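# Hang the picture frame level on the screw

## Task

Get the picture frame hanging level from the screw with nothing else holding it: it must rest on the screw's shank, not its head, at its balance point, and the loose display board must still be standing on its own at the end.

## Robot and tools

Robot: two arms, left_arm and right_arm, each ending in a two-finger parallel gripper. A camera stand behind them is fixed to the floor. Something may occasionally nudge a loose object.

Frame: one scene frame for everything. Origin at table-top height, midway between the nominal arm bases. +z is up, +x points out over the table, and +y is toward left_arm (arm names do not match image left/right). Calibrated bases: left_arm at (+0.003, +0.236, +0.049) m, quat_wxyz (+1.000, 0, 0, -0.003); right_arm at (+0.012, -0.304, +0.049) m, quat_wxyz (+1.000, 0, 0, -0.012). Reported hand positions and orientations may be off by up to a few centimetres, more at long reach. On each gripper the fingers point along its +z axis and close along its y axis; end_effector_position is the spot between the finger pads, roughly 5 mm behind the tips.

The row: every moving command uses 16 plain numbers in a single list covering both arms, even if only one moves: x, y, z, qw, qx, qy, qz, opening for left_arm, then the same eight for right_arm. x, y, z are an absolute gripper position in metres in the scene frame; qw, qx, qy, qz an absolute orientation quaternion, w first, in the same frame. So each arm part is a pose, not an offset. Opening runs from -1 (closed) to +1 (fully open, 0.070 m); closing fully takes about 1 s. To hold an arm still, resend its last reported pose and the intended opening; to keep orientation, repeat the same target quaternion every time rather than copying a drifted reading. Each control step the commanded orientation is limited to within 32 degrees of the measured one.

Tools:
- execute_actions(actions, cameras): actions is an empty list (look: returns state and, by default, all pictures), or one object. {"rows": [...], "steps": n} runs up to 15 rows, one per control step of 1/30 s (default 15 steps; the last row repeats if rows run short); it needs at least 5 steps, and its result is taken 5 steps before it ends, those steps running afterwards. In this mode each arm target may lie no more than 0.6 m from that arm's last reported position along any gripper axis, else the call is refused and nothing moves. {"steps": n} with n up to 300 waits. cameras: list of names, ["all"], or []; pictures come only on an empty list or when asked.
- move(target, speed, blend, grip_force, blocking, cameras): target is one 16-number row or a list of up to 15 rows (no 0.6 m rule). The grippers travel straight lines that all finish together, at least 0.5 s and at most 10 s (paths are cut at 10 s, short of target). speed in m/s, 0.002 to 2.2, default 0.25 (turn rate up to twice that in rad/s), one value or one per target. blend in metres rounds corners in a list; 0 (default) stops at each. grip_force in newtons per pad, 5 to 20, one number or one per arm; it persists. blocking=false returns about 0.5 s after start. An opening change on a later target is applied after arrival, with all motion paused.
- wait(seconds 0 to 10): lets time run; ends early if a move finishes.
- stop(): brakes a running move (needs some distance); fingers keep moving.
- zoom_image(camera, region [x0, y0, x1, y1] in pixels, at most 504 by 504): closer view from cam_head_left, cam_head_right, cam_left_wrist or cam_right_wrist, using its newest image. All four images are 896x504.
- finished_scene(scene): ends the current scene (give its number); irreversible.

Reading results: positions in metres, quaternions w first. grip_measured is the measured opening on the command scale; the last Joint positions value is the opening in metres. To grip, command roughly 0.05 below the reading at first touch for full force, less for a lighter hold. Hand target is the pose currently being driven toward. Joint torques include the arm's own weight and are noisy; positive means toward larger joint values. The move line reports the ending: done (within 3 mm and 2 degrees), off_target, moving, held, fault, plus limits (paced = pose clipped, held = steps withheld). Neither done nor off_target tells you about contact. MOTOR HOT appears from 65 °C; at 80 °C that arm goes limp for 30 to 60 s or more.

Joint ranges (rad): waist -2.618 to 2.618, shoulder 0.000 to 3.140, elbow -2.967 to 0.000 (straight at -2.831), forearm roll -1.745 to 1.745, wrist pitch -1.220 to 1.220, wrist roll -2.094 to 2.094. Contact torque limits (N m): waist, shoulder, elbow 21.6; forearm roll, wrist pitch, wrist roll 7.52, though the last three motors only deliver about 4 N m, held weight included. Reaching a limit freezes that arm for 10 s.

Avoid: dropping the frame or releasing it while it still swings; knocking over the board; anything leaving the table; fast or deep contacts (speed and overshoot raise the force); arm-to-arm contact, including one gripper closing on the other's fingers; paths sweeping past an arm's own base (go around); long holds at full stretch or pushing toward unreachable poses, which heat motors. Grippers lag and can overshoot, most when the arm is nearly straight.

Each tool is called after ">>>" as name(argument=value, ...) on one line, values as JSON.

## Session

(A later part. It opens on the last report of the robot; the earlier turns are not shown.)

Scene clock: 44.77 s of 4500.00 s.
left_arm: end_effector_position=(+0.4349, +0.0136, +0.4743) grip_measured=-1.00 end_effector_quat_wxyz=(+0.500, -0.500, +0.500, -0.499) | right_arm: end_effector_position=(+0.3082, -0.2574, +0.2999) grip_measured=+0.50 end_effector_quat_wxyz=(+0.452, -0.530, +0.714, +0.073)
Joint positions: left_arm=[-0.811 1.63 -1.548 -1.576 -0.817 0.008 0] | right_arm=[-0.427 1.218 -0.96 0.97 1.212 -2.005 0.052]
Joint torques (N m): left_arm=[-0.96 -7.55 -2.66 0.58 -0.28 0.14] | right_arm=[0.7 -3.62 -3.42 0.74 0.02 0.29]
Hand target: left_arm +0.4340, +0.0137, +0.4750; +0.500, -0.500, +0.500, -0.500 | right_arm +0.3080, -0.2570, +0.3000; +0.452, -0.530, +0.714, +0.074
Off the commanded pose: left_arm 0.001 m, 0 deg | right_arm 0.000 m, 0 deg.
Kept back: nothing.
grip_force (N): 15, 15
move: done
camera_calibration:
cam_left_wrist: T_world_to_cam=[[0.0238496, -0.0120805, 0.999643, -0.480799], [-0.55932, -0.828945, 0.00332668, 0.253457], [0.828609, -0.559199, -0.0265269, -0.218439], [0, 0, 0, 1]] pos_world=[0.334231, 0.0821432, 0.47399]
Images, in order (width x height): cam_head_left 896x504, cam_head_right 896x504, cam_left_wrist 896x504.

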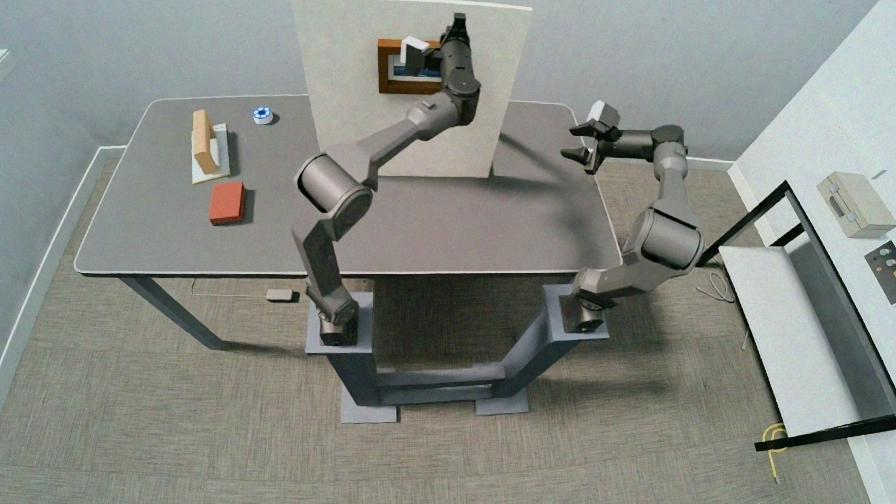

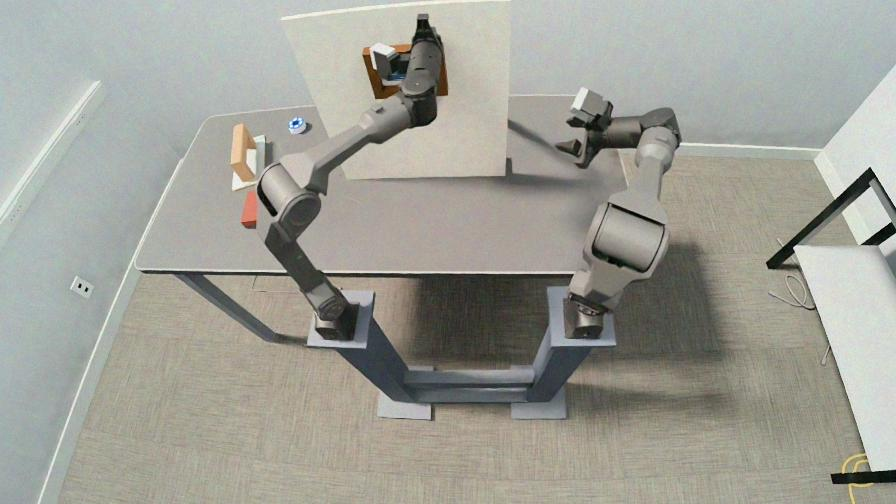

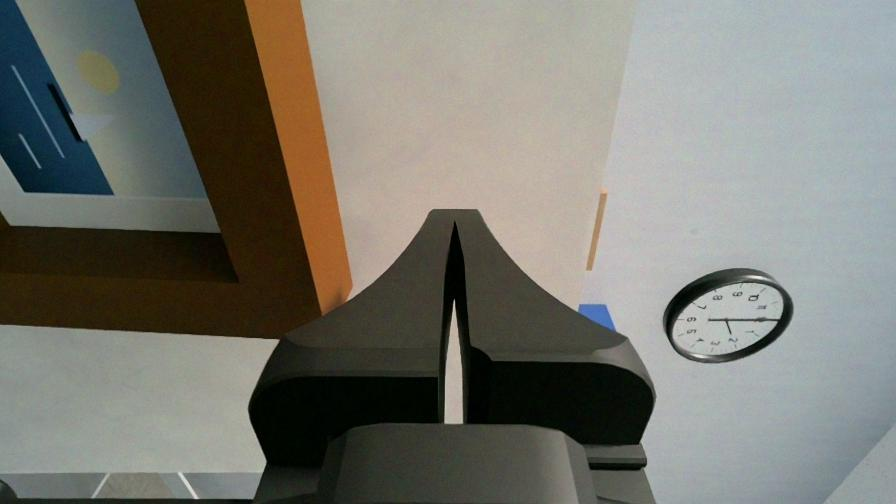

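>>> move(target=[[0.434,0.0137,0.456,0.5,-0.5,0.5,-0.5,-1,0.308,-0.257,0.30,0.4517,-0.5304,0.7135,0.0737,0.5],[0.434,0.0137,0.436,0.5,-0.5,0.5,-0.5,-1,0.308,-0.257,0.30,0.4517,-0.5304,0.7135,0.0737,0.5]], speed=[0.05,0.02], blend=[0.003,0], cameras=["cam_left_wrist","cam_head_right"])

>>> zoom_image(camera="cam_head_right", region=[340, 0, 480, 100])

Scene clock: 46.67 s of 4500.00 s.
left_arm: end_effector_position=(+0.4338, +0.0142, +0.4367) grip_measured=-1.00 end_effector_quat_wxyz=(+0.500, -0.500, +0.499, -0.501) | right_arm: end_effector_position=(+0.3082, -0.2574, +0.2999) grip_measured=+0.50 end_effector_quat_wxyz=(+0.452, -0.530, +0.714, +0.073)
Joint positions: left_arm=[-0.812 1.624 -1.389 -1.432 -0.828 -0.204 0] | right_arm=[-0.427 1.218 -0.96 0.97 1.212 -2.005 0.052]
Joint torques (N m): left_arm=[-0.26 -5.56 -2.75 0.56 -0.55 0.1] | right_arm=[0.7 -3.62 -3.39 0.73 0.01 0.28]
Hand target: left_arm +0.4340, +0.0137, +0.4360; +0.500, -0.500, +0.500, -0.500 | right_arm +0.3080, -0.2570, +0.3000; +0.452, -0.530, +0.714, +0.074
Off the commanded pose: left_arm 0.001 m, 0 deg | right_arm 0.000 m, 0 deg.
Kept back: nothing.
grip_force (N): 15, 15
move: done
camera_calibration:
cam_left_wrist: T_world_to_cam=[[0.0221686, -0.00959868, 0.999708, -0.442457], [-0.559981, -0.828494, 0.00446285, 0.253292], [0.828209, -0.559916, -0.0237416, -0.219249], [0, 0, 0, 1]] pos_world=[0.333231, 0.0828425, 0.435992]
Images, in order (width x height): cam_head_right 896x504, cam_left_wrist 896x504.

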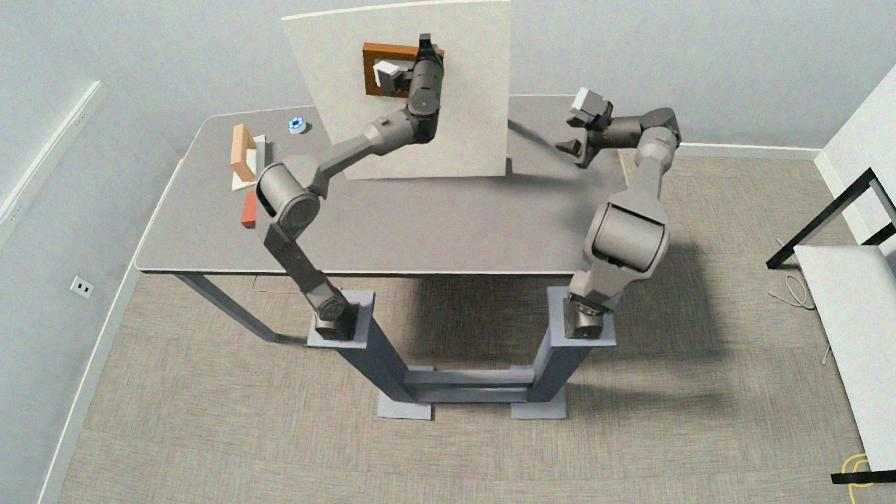

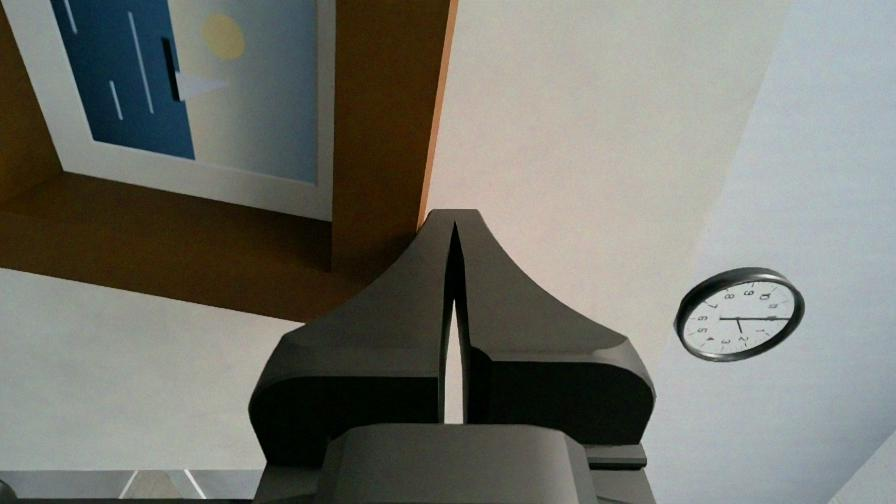

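Scaled by 3.600 from the camera's 896x504 image, which has a finer 1280x720 frame.

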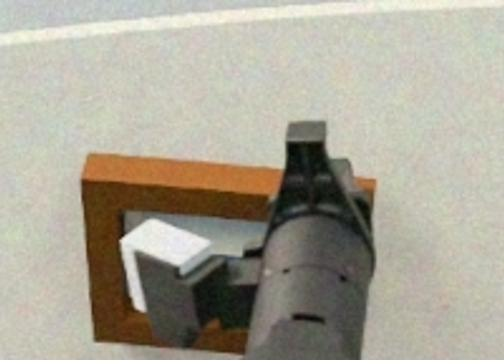

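>>> move(target=[0.434,0.0137,0.428,0.5,-0.5,0.5,-0.5,-1,0.308,-0.257,0.30,0.4517,-0.5304,0.7135,0.0737,0.5], speed=[0.02], cameras=["cam_head_right"])

>>> zoom_image(camera="cam_head_right", region=[340, 0, 480, 100])

>>> move(target=[0.434,0.0137,0.475,0.5,-0.5,0.5,-0.5,-1,0.308,-0.257,0.30,0.4517,-0.5304,0.7135,0.0737,0.5], speed=[0.05], cameras=["cam_head_right","cam_head_left","cam_left_wrist"])

>>> zoom_image(camera="cam_head_right", region=[340, 0, 480, 100])

>>> zoom_image(camera="cam_head_left", region=[350, 0, 490, 100])

Scene clock: 47.87 s of 4500.00 s.
left_arm: end_effector_position=(+0.4340, +0.0139, +0.4281) grip_measured=-1.00 end_effector_quat_wxyz=(+0.500, -0.500, +0.500, -0.500) | right_arm: end_effector_position=(+0.3082, -0.2574, +0.2999) grip_measured=+0.50 end_effector_quat_wxyz=(+0.452, -0.530, +0.714, +0.073)
Joint positions: left_arm=[-0.812 1.627 -1.36 -1.404 -0.832 -0.245 0] | right_arm=[-0.427 1.218 -0.96 0.97 1.212 -2.005 0.052]
Joint torques (N m): left_arm=[0.4 -5.78 -2.5 0.59 -0.42 0.01] | right_arm=[0.68 -3.62 -3.4 0.73 0.02 0.27]
Hand target: left_arm +0.4340, +0.0137, +0.4280; +0.500, -0.500, +0.500, -0.500 | right_arm +0.3080, -0.2570, +0.3000; +0.452, -0.530, +0.714, +0.074
Off the commanded pose: left_arm 0.000 m, 0 deg | right_arm 0.000 m, 0 deg.
Kept back: nothing.
grip_force (N): 15, 15
move: done
Images, in order (width x height): cam_head_right 896x504.

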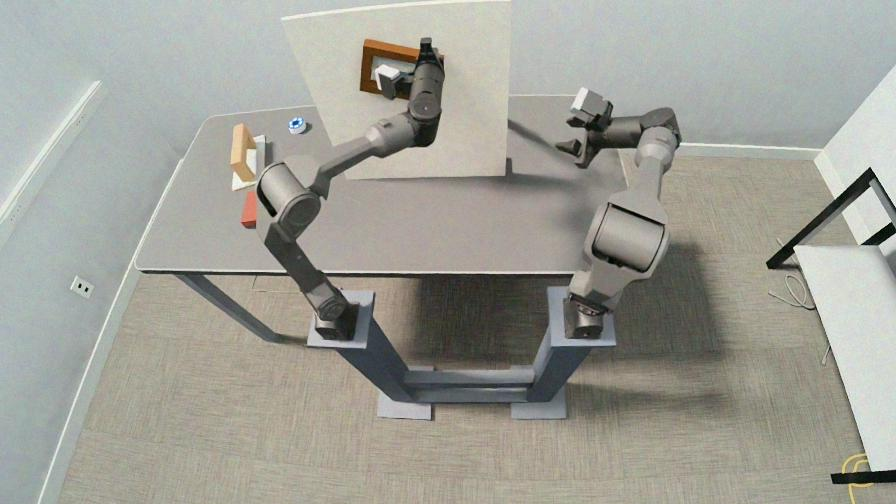

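Scaled by 3.600 from the camera's 896x504 image, which has a finer 1280x720 frame.

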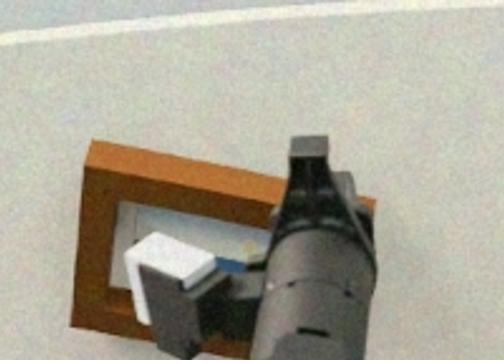

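Scene clock: 49.03 s of 4500.00 s.
left_arm: end_effector_position=(+0.4338, +0.0143, +0.4762) grip_measured=-1.00 end_effector_quat_wxyz=(+0.500, -0.500, +0.499, -0.501) | right_arm: end_effector_position=(+0.3082, -0.2574, +0.2999) grip_measured=+0.50 end_effector_quat_wxyz=(+0.452, -0.530, +0.714, +0.073)
Joint positions: left_arm=[-0.812 1.626 -1.549 -1.578 -0.818 0.01 0] | right_arm=[-0.427 1.218 -0.96 0.97 1.212 -2.005 0.052]
Joint torques (N m): left_arm=[0.44 -5.67 -2.65 0.78 0 -0.14] | right_arm=[0.7 -3.62 -3.43 0.73 0.01 0.28]
Hand target: left_arm +0.4340, +0.0137, +0.4750; +0.500, -0.500, +0.500, -0.500 | right_arm +0.3080, -0.2570, +0.3000; +0.452, -0.530, +0.714, +0.074
Off the commanded pose: left_arm 0.001 m, 0 deg | right_arm 0.000 m, 0 deg.
Kept back: nothing.
grip_force (N): 15, 15
move: done
camera_calibration:
cam_left_wrist: T_world_to_cam=[[0.0217349, -0.00951487, 0.999718, -0.48171], [-0.559272, -0.828973, 0.00426935, 0.253039], [0.828699, -0.559207, -0.0233391, -0.218588], [0, 0, 0, 1]] pos_world=[0.333131, 0.0829427, 0.475392]
Images, in order (width x height): cam_head_left 896x504, cam_head_right 896x504, cam_left_wrist 896x504.

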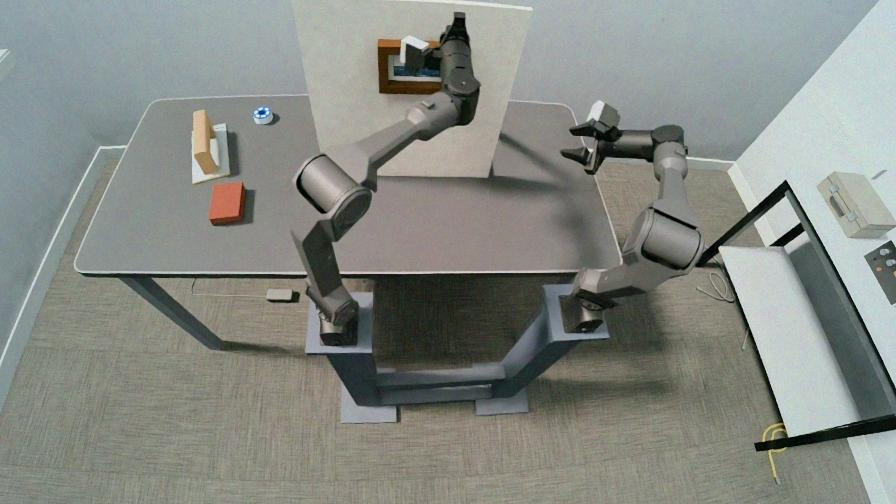

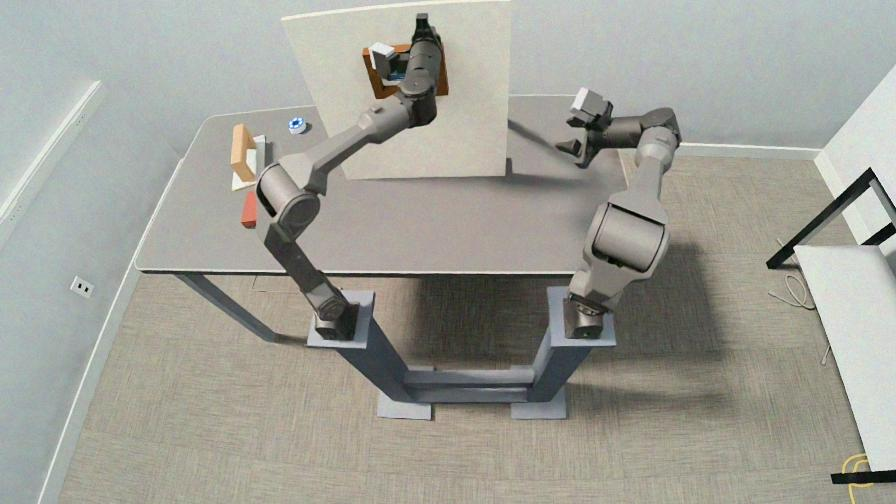

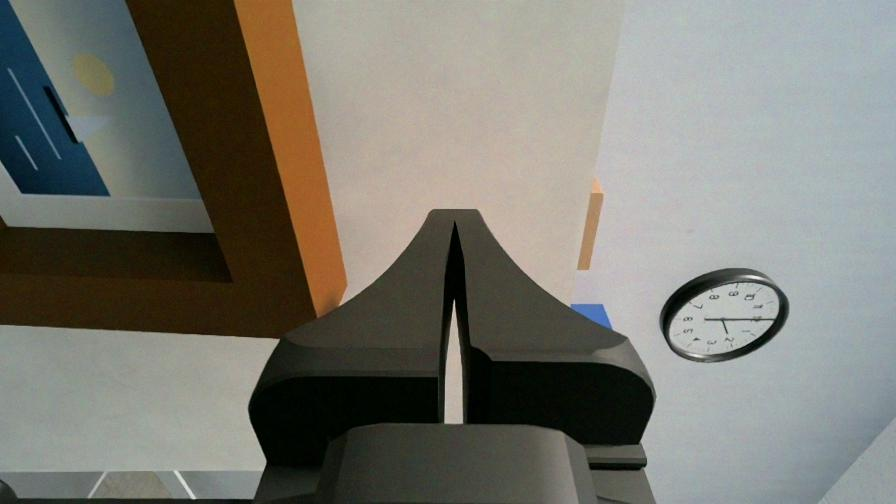

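Scaled by 3.600 from the camera's 896x504 image, which has a finer 1280x720 frame.

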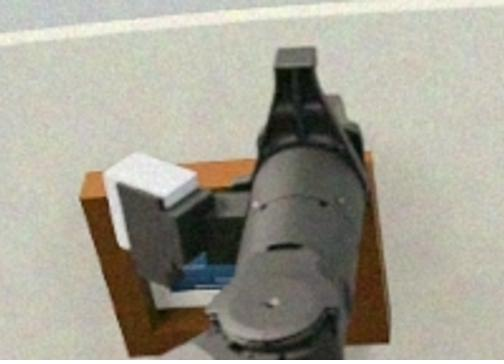

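Scaled by 3.600 from the camera's 896x504 image, which has a finer 1280x720 frame.

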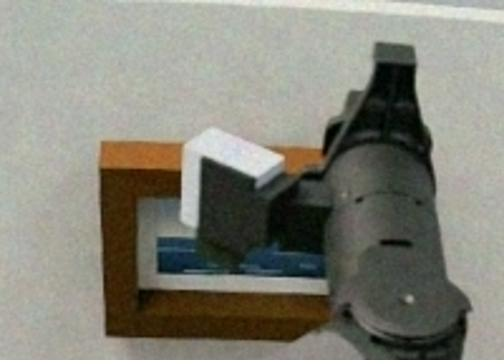

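>>> move(target=[[0.36,0.03,0.475,0.5,-0.5,0.5,-0.5,-1,0.308,-0.257,0.30,0.4517,-0.5304,0.7135,0.0737,0.5],[0.33,0.14,0.44,0.5,-0.5,0.5,-0.5,0,0.308,-0.257,0.30,0.4517,-0.5304,0.7135,0.0737,0.5],[0.32,0.22,0.42,0.5,-0.5,0.5,-0.5,0,0.308,-0.257,0.30,0.4517,-0.5304,0.7135,0.0737,0.5]], speed=0.2, blend=[0.02,0.03,0], cameras=["cam_head_right","cam_head_left","cam_left_wrist"])

>>> zoom_image(camera="cam_head_right", region=[340, 10, 480, 110])

>>> zoom_image(camera="cam_head_left", region=[350, 10, 490, 110])

Scene clock: 52.33 s of 4500.00 s.
left_arm: end_effector_position=(+0.3201, +0.2198, +0.4202) grip_measured=+0.00 end_effector_quat_wxyz=(+0.500, -0.500, +0.500, -0.500) | right_arm: end_effector_position=(+0.3082, -0.2574, +0.2999) grip_measured=+0.50 end_effector_quat_wxyz=(+0.452, -0.530, +0.714, +0.073)
Joint positions: left_arm=[-0.168 0.859 -0.723 -1.308 -0.18 -0.266 0.035] | right_arm=[-0.427 1.218 -0.96 0.97 1.212 -2.005 0.052]
Joint torques (N m): left_arm=[0.44 -2.33 -2.69 0.05 -0.3 0.12] | right_arm=[0.7 -3.61 -3.44 0.73 0.01 0.29]
Hand target: left_arm +0.3200, +0.2200, +0.4200; +0.500, -0.500, +0.500, -0.500 | right_arm +0.3080, -0.2570, +0.3000; +0.452, -0.530, +0.714, +0.074
Off the commanded pose: left_arm 0.000 m, 0 deg | right_arm 0.000 m, 0 deg.
Kept back: nothing.
grip_force (N): 15, 15
move: done; blend cut to 0 m at target 2
camera_calibration:
cam_left_wrist: T_world_to_cam=[[0.0244055, -0.0116336, 0.999634, -0.421739], [-0.559792, -0.828623, 0.00402361, 0.360212], [0.828274, -0.559686, -0.0267354, -0.00916787], [0, 0, 0, 1]] pos_world=[0.21953, 0.288443, 0.41989]
Images, in order (width x height): cam_head_left 896x504, cam_head_right 896x504, cam_left_wrist 896x504.

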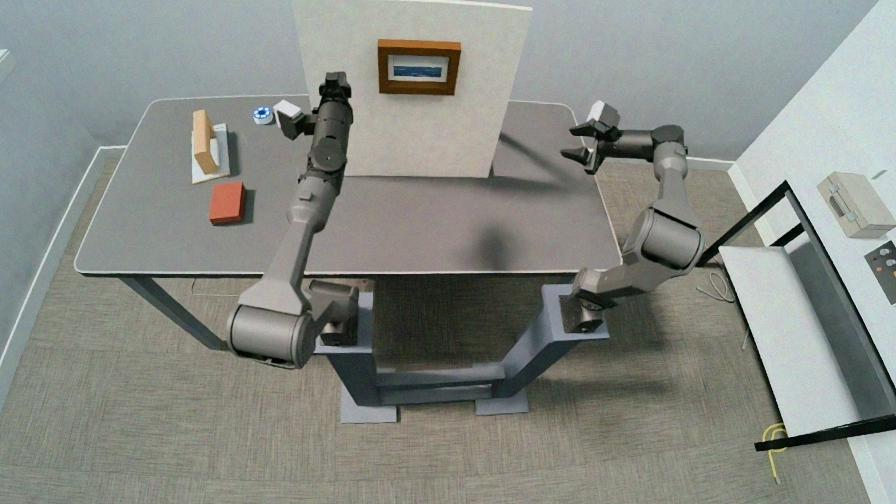

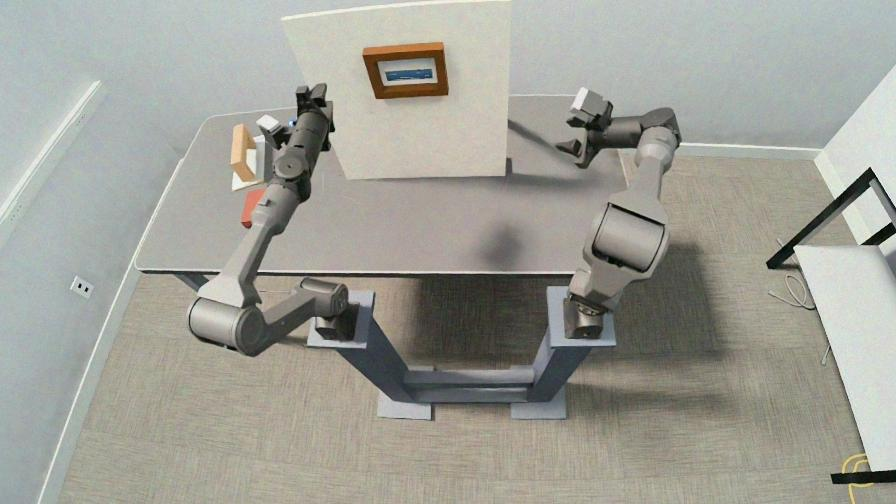

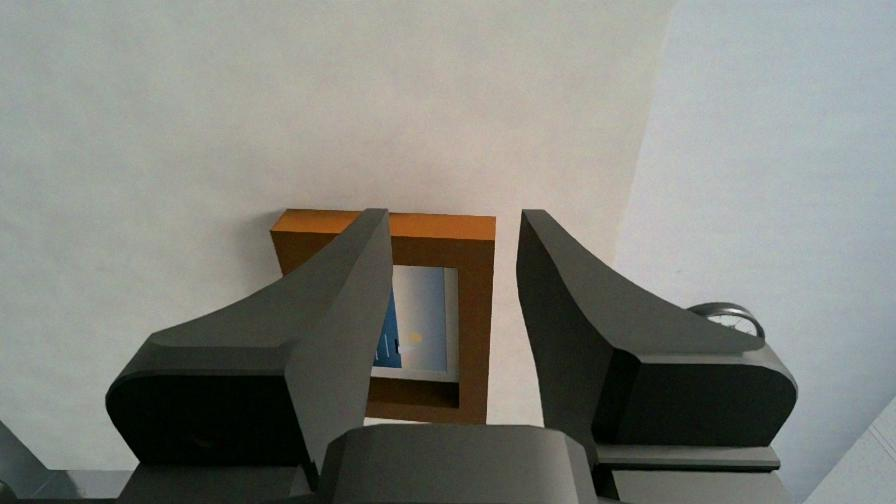

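Scaled by 3.600 from the camera's 896x504 image, which has a finer 1280x720 frame.

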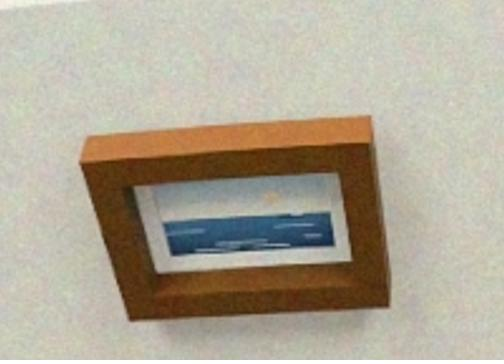

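Scaled by 3.600 from the camera's 896x504 image, which has a finer 1280x720 frame.

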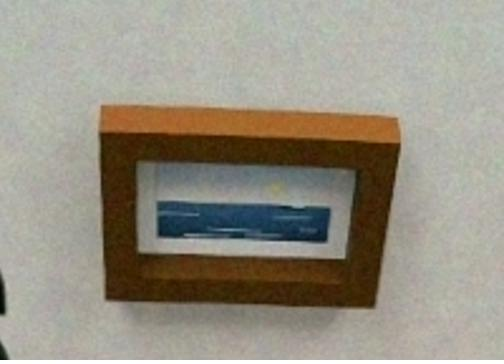

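>>> move(target=[[0.32,0.22,0.42,0.5,-0.5,0.5,-0.5,0,0.36,-0.28,0.40,0.2876,0.2876,0.646,0.646,0.5],[0.32,0.22,0.42,0.5,-0.5,0.5,-0.5,0,0.479,-0.24,0.42,0.2876,0.2876,0.646,0.646,0.5]], speed=[0.3,0.12], cameras=["cam_head_left","cam_right_wrist"])

Scene clock: 59.73 s of 4500.00 s.
left_arm: end_effector_position=(+0.3201, +0.2198, +0.4199) grip_measured=+0.00 end_effector_quat_wxyz=(+0.500, -0.500, +0.500, -0.500) | right_arm: end_effector_position=(+0.4794, -0.2399, +0.4202) grip_measured=+0.50 end_effector_quat_wxyz=(+0.287, +0.288, +0.646, +0.646)
Joint positions: left_arm=[-0.167 0.859 -0.722 -1.291 -0.178 -0.285 0.035] | right_arm=[-0.248 1.662 -1.371 1.7 1.018 -0.241 0.053]
Joint torques (N m): left_arm=[0.35 -2.67 -2.91 0.33 -0.3 -0.13] | right_arm=[-0.52 -7.56 -3.66 0.73 0.21 -0.07]
Hand target: left_arm +0.3200, +0.2200, +0.4200; +0.500, -0.500, +0.500, -0.500 | right_arm +0.4790, -0.2400, +0.4200; +0.288, +0.288, +0.646, +0.646
Off the commanded pose: left_arm 0.000 m, 0 deg | right_arm 0.000 m, 0 deg.
Kept back: nothing.
grip_force (N): 15, 15
move: done
camera_calibration:
cam_right_wrist: T_world_to_cam=[[-0.0330174, 0.023126, -0.999187, 0.44186], [-0.983069, 0.179534, 0.0366401, 0.492739], [0.180236, 0.98348, 0.0168067, 0.260831], [0, 0, 0, 1]] pos_world=[0.451975, -0.355204, 0.419064]
Images, in order (width x height): cam_head_left 896x504, cam_right_wrist 896x504.

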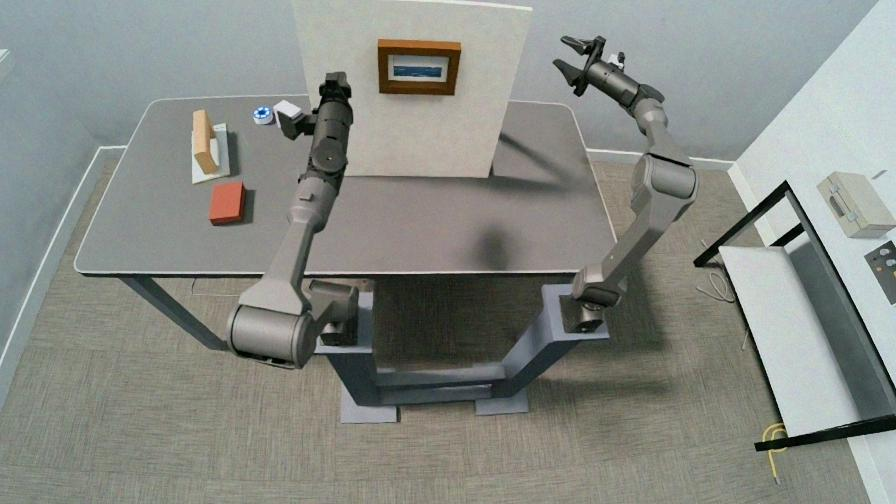

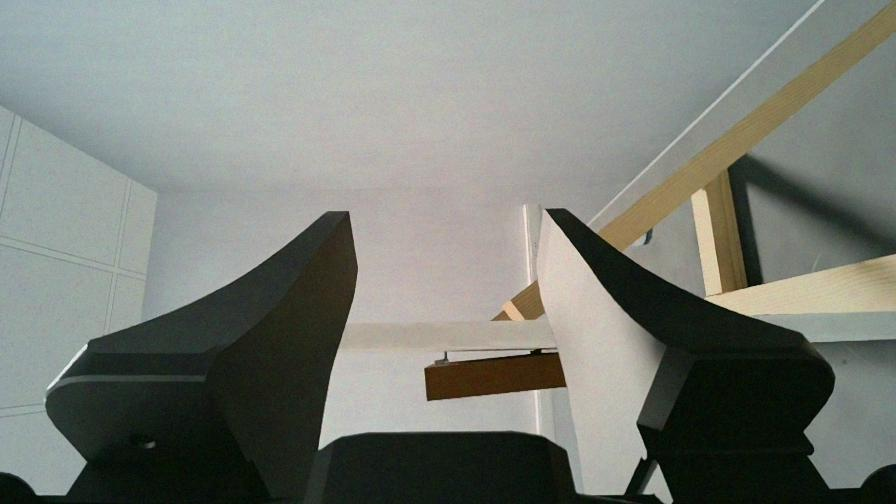

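>>> zoom_image(camera="cam_right_wrist", region=[400, 310, 600, 420])

>>> zoom_image(camera="cam_right_wrist", region=[415, 335, 495, 385])

Scaled by 2.520 from the camera's 896x504 image, which has a finer 1280x720 frame.

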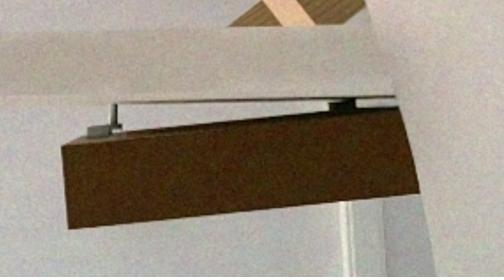

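Scaled by 6.300 from the camera's 896x504 image, which has a finer 1280x720 frame.

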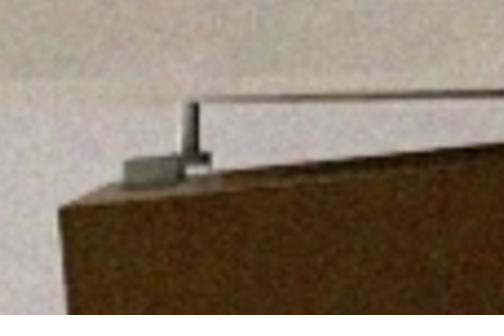

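>>> move(target=[0.32,0.22,0.42,0.5,-0.5,0.5,-0.5,0,0.461,-0.215,0.42,0.2876,0.2876,0.646,0.646,0.5], speed=[0.06], cameras=["cam_head_left","cam_right_wrist"])

>>> zoom_image(camera="cam_right_wrist", region=[400, 300, 560, 390])

>>> zoom_image(camera="cam_right_wrist", region=[415, 320, 475, 360])

Scene clock: 62.33 s of 4500.00 s.
left_arm: end_effector_position=(+0.3201, +0.2198, +0.4199) grip_measured=+0.00 end_effector_quat_wxyz=(+0.500, -0.500, +0.500, -0.500) | right_arm: end_effector_position=(+0.4607, -0.2146, +0.4200) grip_measured=+0.50 end_effector_quat_wxyz=(+0.287, +0.287, +0.646, +0.646)
Joint positions: left_arm=[-0.167 0.859 -0.722 -1.291 -0.178 -0.285 0.035] | right_arm=[-0.181 1.578 -1.269 1.73 0.956 -0.272 0.053]
Joint torques (N m): left_arm=[0.51 -2.7 -2.94 0.35 -0.31 -0.1] | right_arm=[-0.51 -5.29 -4.56 0.82 0.2 -0.05]
Hand target: left_arm +0.3200, +0.2200, +0.4200; +0.500, -0.500, +0.500, -0.500 | right_arm +0.4610, -0.2150, +0.4200; +0.288, +0.288, +0.646, +0.646
Off the commanded pose: left_arm 0.000 m, 0 deg | right_arm 0.001 m, 0 deg.
Kept back: nothing.
grip_force (N): 15, 15
move: done
camera_calibration:
cam_right_wrist: T_world_to_cam=[[-0.0332893, 0.0219437, -0.999205, 0.440386], [-0.983129, 0.179194, 0.036689, 0.469607], [0.179856, 0.983569, 0.0156082, 0.240034], [0, 0, 0, 1]] pos_world=[0.433173, -0.329905, 0.41906]
Images, in order (width x height): cam_head_left 896x504, cam_right_wrist 896x504.

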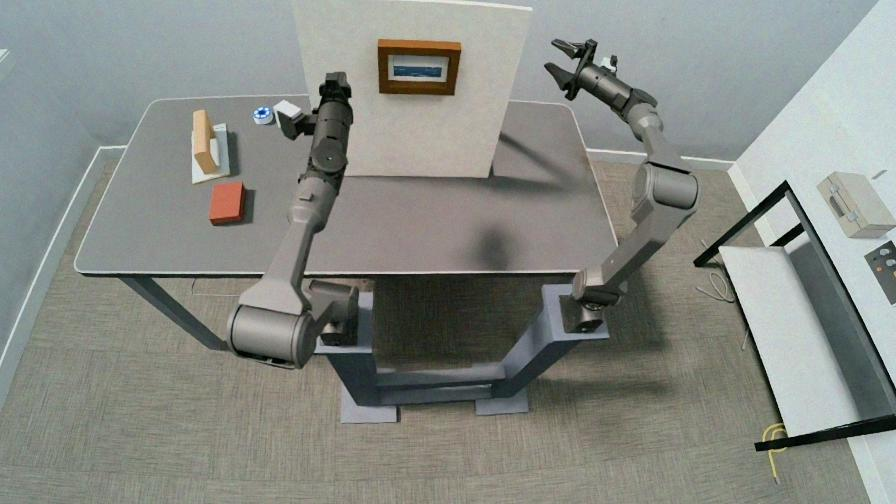

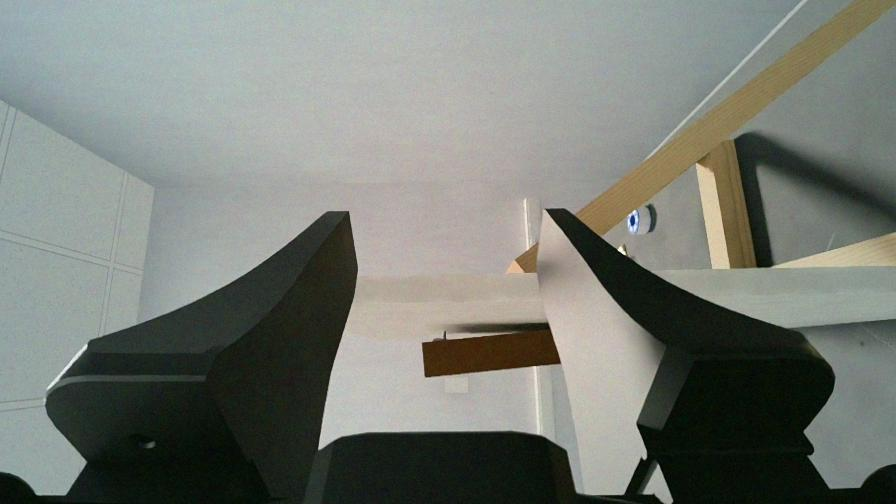

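Scaled by 3.150 from the camera's 896x504 image, which has a finer 1280x720 frame.

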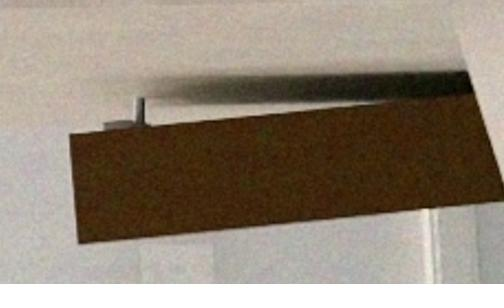

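Scaled by 8.400 from the camera's 896x504 image, which has a finer 1280x720 frame.

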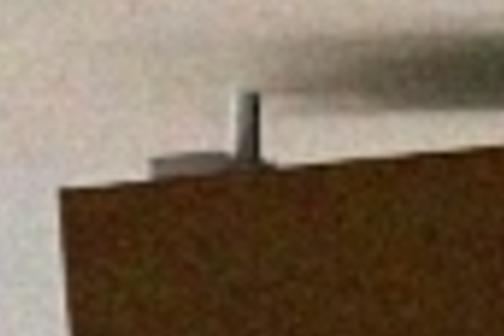

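>>> move(target=[0.32,0.22,0.42,0.5,-0.5,0.5,-0.5,0,0.492,-0.24,0.42,0.2876,0.2876,0.646,0.646,0.5], speed=[0.06], cameras=["cam_right_wrist"])

>>> zoom_image(camera="cam_right_wrist", region=[400, 330, 560, 420])

>>> zoom_image(camera="cam_right_wrist", region=[415, 340, 475, 380])

Scene clock: 63.53 s of 4500.00 s.
left_arm: end_effector_position=(+0.3201, +0.2198, +0.4199) grip_measured=+0.00 end_effector_quat_wxyz=(+0.500, -0.500, +0.500, -0.500) | right_arm: end_effector_position=(+0.4924, -0.2404, +0.4200) grip_measured=+0.50 end_effector_quat_wxyz=(+0.288, +0.288, +0.646, +0.646)
Joint positions: left_arm=[-0.167 0.859 -0.722 -1.291 -0.178 -0.285 0.035] | right_arm=[-0.238 1.706 -1.427 1.695 1.006 -0.228 0.053]
Joint torques (N m): left_arm=[0.6 -2.87 -2.69 0.33 -0.27 -0.1] | right_arm=[0.58 -7.8 -3.72 0.82 0.26 -0.02]
Hand target: left_arm +0.3200, +0.2200, +0.4200; +0.500, -0.500, +0.500, -0.500 | right_arm +0.4920, -0.2400, +0.4200; +0.288, +0.288, +0.646, +0.646
Off the commanded pose: left_arm 0.000 m, 0 deg | right_arm 0.001 m, 0 deg.
Kept back: nothing.
grip_force (N): 15, 15
move: done
camera_calibration:
cam_right_wrist: T_world_to_cam=[[-0.033247, 0.0224974, -0.999194, 0.442076], [-0.98289, 0.180486, 0.0367682, 0.505603], [0.181168, 0.98332, 0.0161119, 0.25872], [0, 0, 0, 1]] pos_world=[0.464778, -0.355604, 0.418961]
Images, in order (width x height): cam_right_wrist 896x504.

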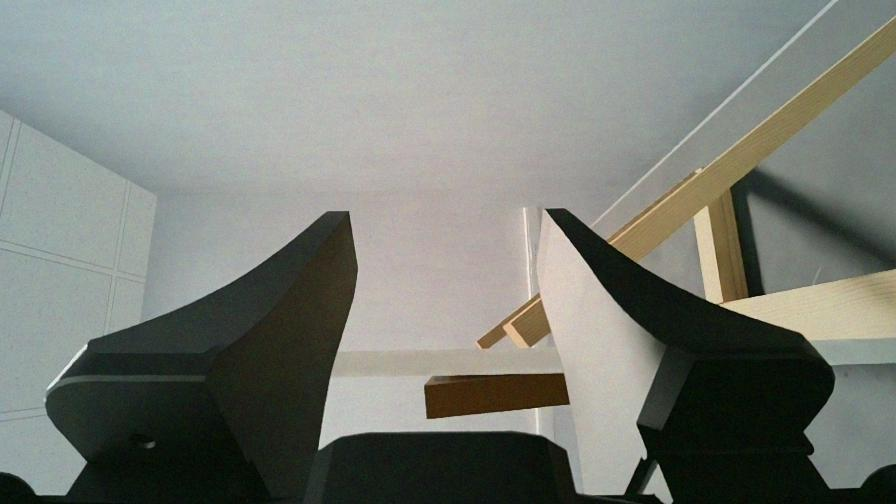

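Scaled by 3.150 from the camera's 896x504 image, which has a finer 1280x720 frame.

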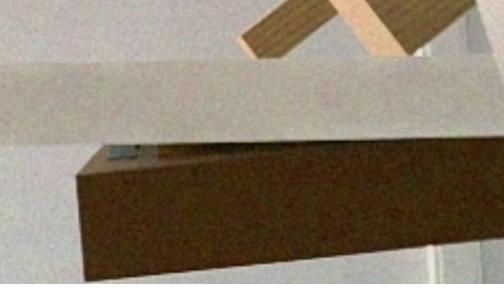

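Scaled by 8.400 from the camera's 896x504 image, which has a finer 1280x720 frame.

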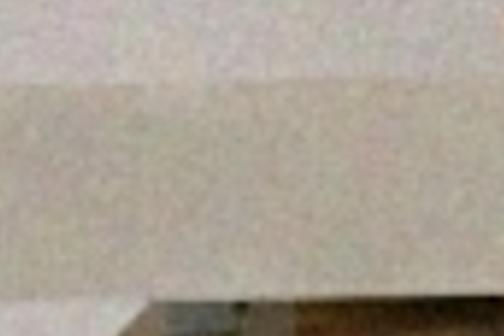

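>>> move(target=[0.32,0.22,0.42,0.5,-0.5,0.5,-0.5,0,0.473,-0.20,0.42,0.2876,0.2876,0.646,0.646,0.5], speed=[0.06], cameras=["cam_right_wrist"])

>>> zoom_image(camera="cam_right_wrist", region=[400, 310, 560, 400])

>>> zoom_image(camera="cam_right_wrist", region=[415, 330, 475, 370])

Scene clock: 64.83 s of 4500.00 s.
left_arm: end_effector_position=(+0.3201, +0.2198, +0.4199) grip_measured=+0.00 end_effector_quat_wxyz=(+0.500, -0.500, +0.500, -0.500) | right_arm: end_effector_position=(+0.4727, -0.1995, +0.4200) grip_measured=+0.50 end_effector_quat_wxyz=(+0.287, +0.287, +0.646, +0.646)
Joint positions: left_arm=[-0.167 0.859 -0.722 -1.291 -0.178 -0.285 0.035] | right_arm=[-0.123 1.61 -1.307 1.746 0.9 -0.277 0.053]
Joint torques (N m): left_arm=[0.25 -2.86 -2.87 0.35 -0.3 -0.1] | right_arm=[-0.44 -5.94 -4.4 0.72 0.27 -0.03]
Hand target: left_arm +0.3200, +0.2200, +0.4200; +0.500, -0.500, +0.500, -0.500 | right_arm +0.4730, -0.2000, +0.4200; +0.288, +0.288, +0.646, +0.646
Off the commanded pose: left_arm 0.000 m, 0 deg | right_arm 0.001 m, 0 deg.
Kept back: nothing.
grip_force (N): 15, 15
move: done
camera_calibration:
cam_right_wrist: T_world_to_cam=[[-0.0331727, 0.022015, -0.999207, 0.440427], [-0.983155, 0.179074, 0.0365852, 0.478796], [0.179737, 0.983589, 0.0157038, 0.222927], [0, 0, 0, 1]] pos_world=[0.445273, -0.314705, 0.41906]
Images, in order (width x height): cam_right_wrist 896x504.

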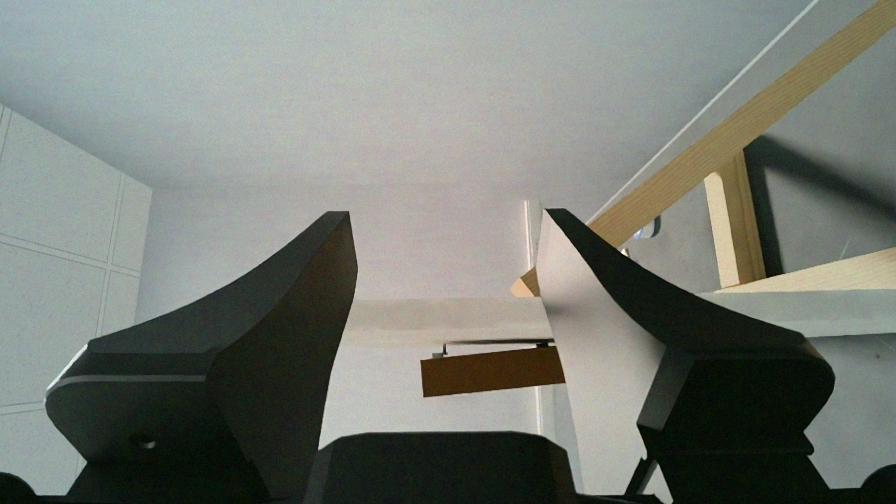

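Scaled by 3.150 from the camera's 896x504 image, which has a finer 1280x720 frame.

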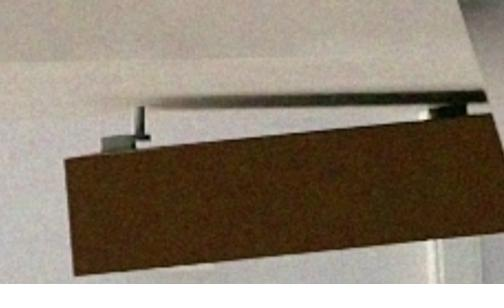

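Scaled by 8.400 from the camera's 896x504 image, which has a finer 1280x720 frame.

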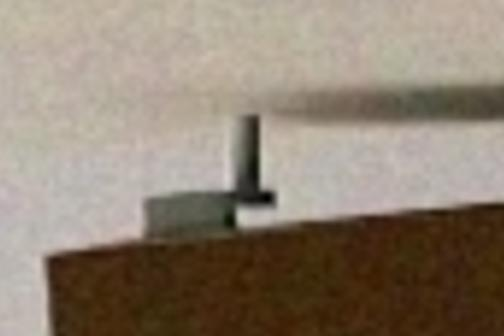

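>>> move(target=[[0.36,0.0768,0.431,0.5,-0.5,0.5,-0.5,0.1,0.473,-0.20,0.42,0.2876,0.2876,0.646,0.646,0.5],[0.431,0.0768,0.431,0.5,-0.5,0.5,-0.5,0.1,0.473,-0.20,0.42,0.2876,0.2876,0.646,0.646,0.5]], speed=[0.2,0.08], cameras=["cam_right_wrist","cam_left_wrist"])

>>> zoom_image(camera="cam_right_wrist", region=[400, 310, 560, 400])

Scene clock: 68.80 s of 4500.00 s.
left_arm: end_effector_position=(+0.4316, +0.0768, +0.4307) grip_measured=+0.10 end_effector_quat_wxyz=(+0.500, -0.500, +0.500, -0.500) | right_arm: end_effector_position=(+0.4730, -0.1999, +0.4200) grip_measured=+0.50 end_effector_quat_wxyz=(+0.288, +0.288, +0.646, +0.646)
Joint positions: left_arm=[-0.653 1.472 -1.195 -1.333 -0.681 -0.302 0.038] | right_arm=[-0.124 1.611 -1.308 1.746 0.9 -0.277 0.053]
Joint torques (N m): left_arm=[-0.56 -6.31 -2.61 0.52 -0.68 -0.02] | right_arm=[-0.49 -5.33 -4.73 0.64 0.32 0.17]
Hand target: left_arm +0.4310, +0.0768, +0.4310; +0.500, -0.500, +0.500, -0.500 | right_arm +0.4730, -0.2000, +0.4200; +0.288, +0.288, +0.646, +0.646
Off the commanded pose: left_arm 0.001 m, 0 deg | right_arm 0.000 m, 0 deg.
Kept back: nothing.
grip_force (N): 15, 15
move: done
camera_calibration:
cam_left_wrist: T_world_to_cam=[[0.0239038, -0.0116558, 0.999646, -0.436456], [-0.559981, -0.828497, 0.00373024, 0.304264], [0.828161, -0.559872, -0.0263313, -0.181384], [0, 0, 0, 1]] pos_world=[0.33103, 0.145443, 0.43039]
cam_right_wrist: T_world_to_cam=[[-0.0331529, 0.0220457, -0.999207, 0.440445], [-0.98299, 0.17998, 0.0365858, 0.479297], [0.180644, 0.983423, 0.0157038, 0.222926], [0, 0, 0, 1]] pos_world=[0.445476, -0.315204, 0.41906]
Images, in order (width x height): cam_left_wrist 896x504, cam_right_wrist 896x504.

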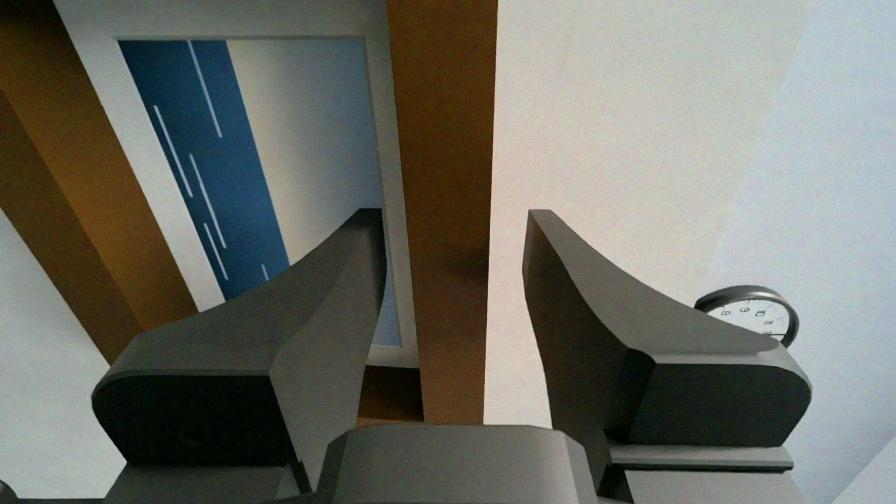

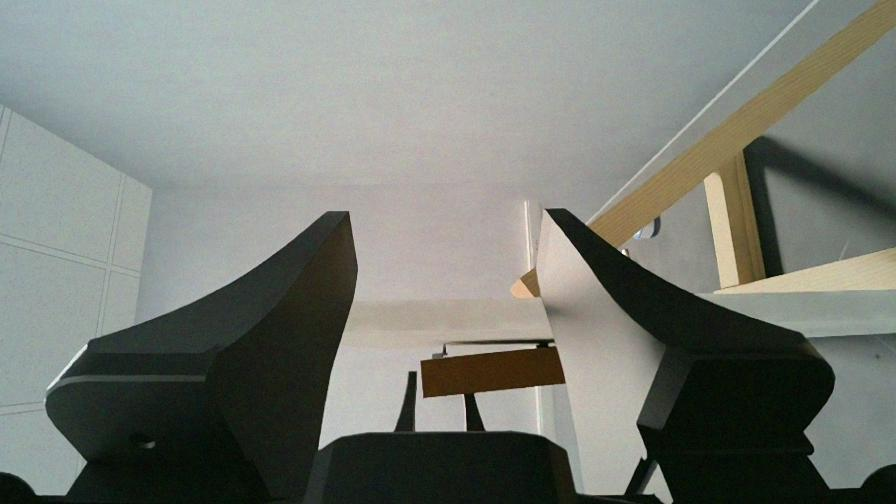

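Scaled by 3.150 from the camera's 896x504 image, which has a finer 1280x720 frame.

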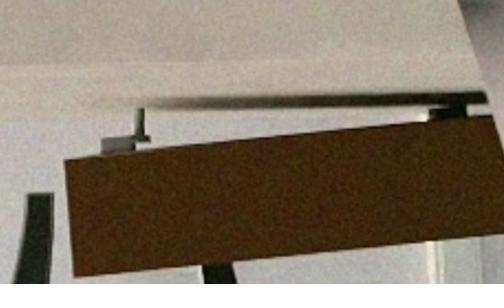

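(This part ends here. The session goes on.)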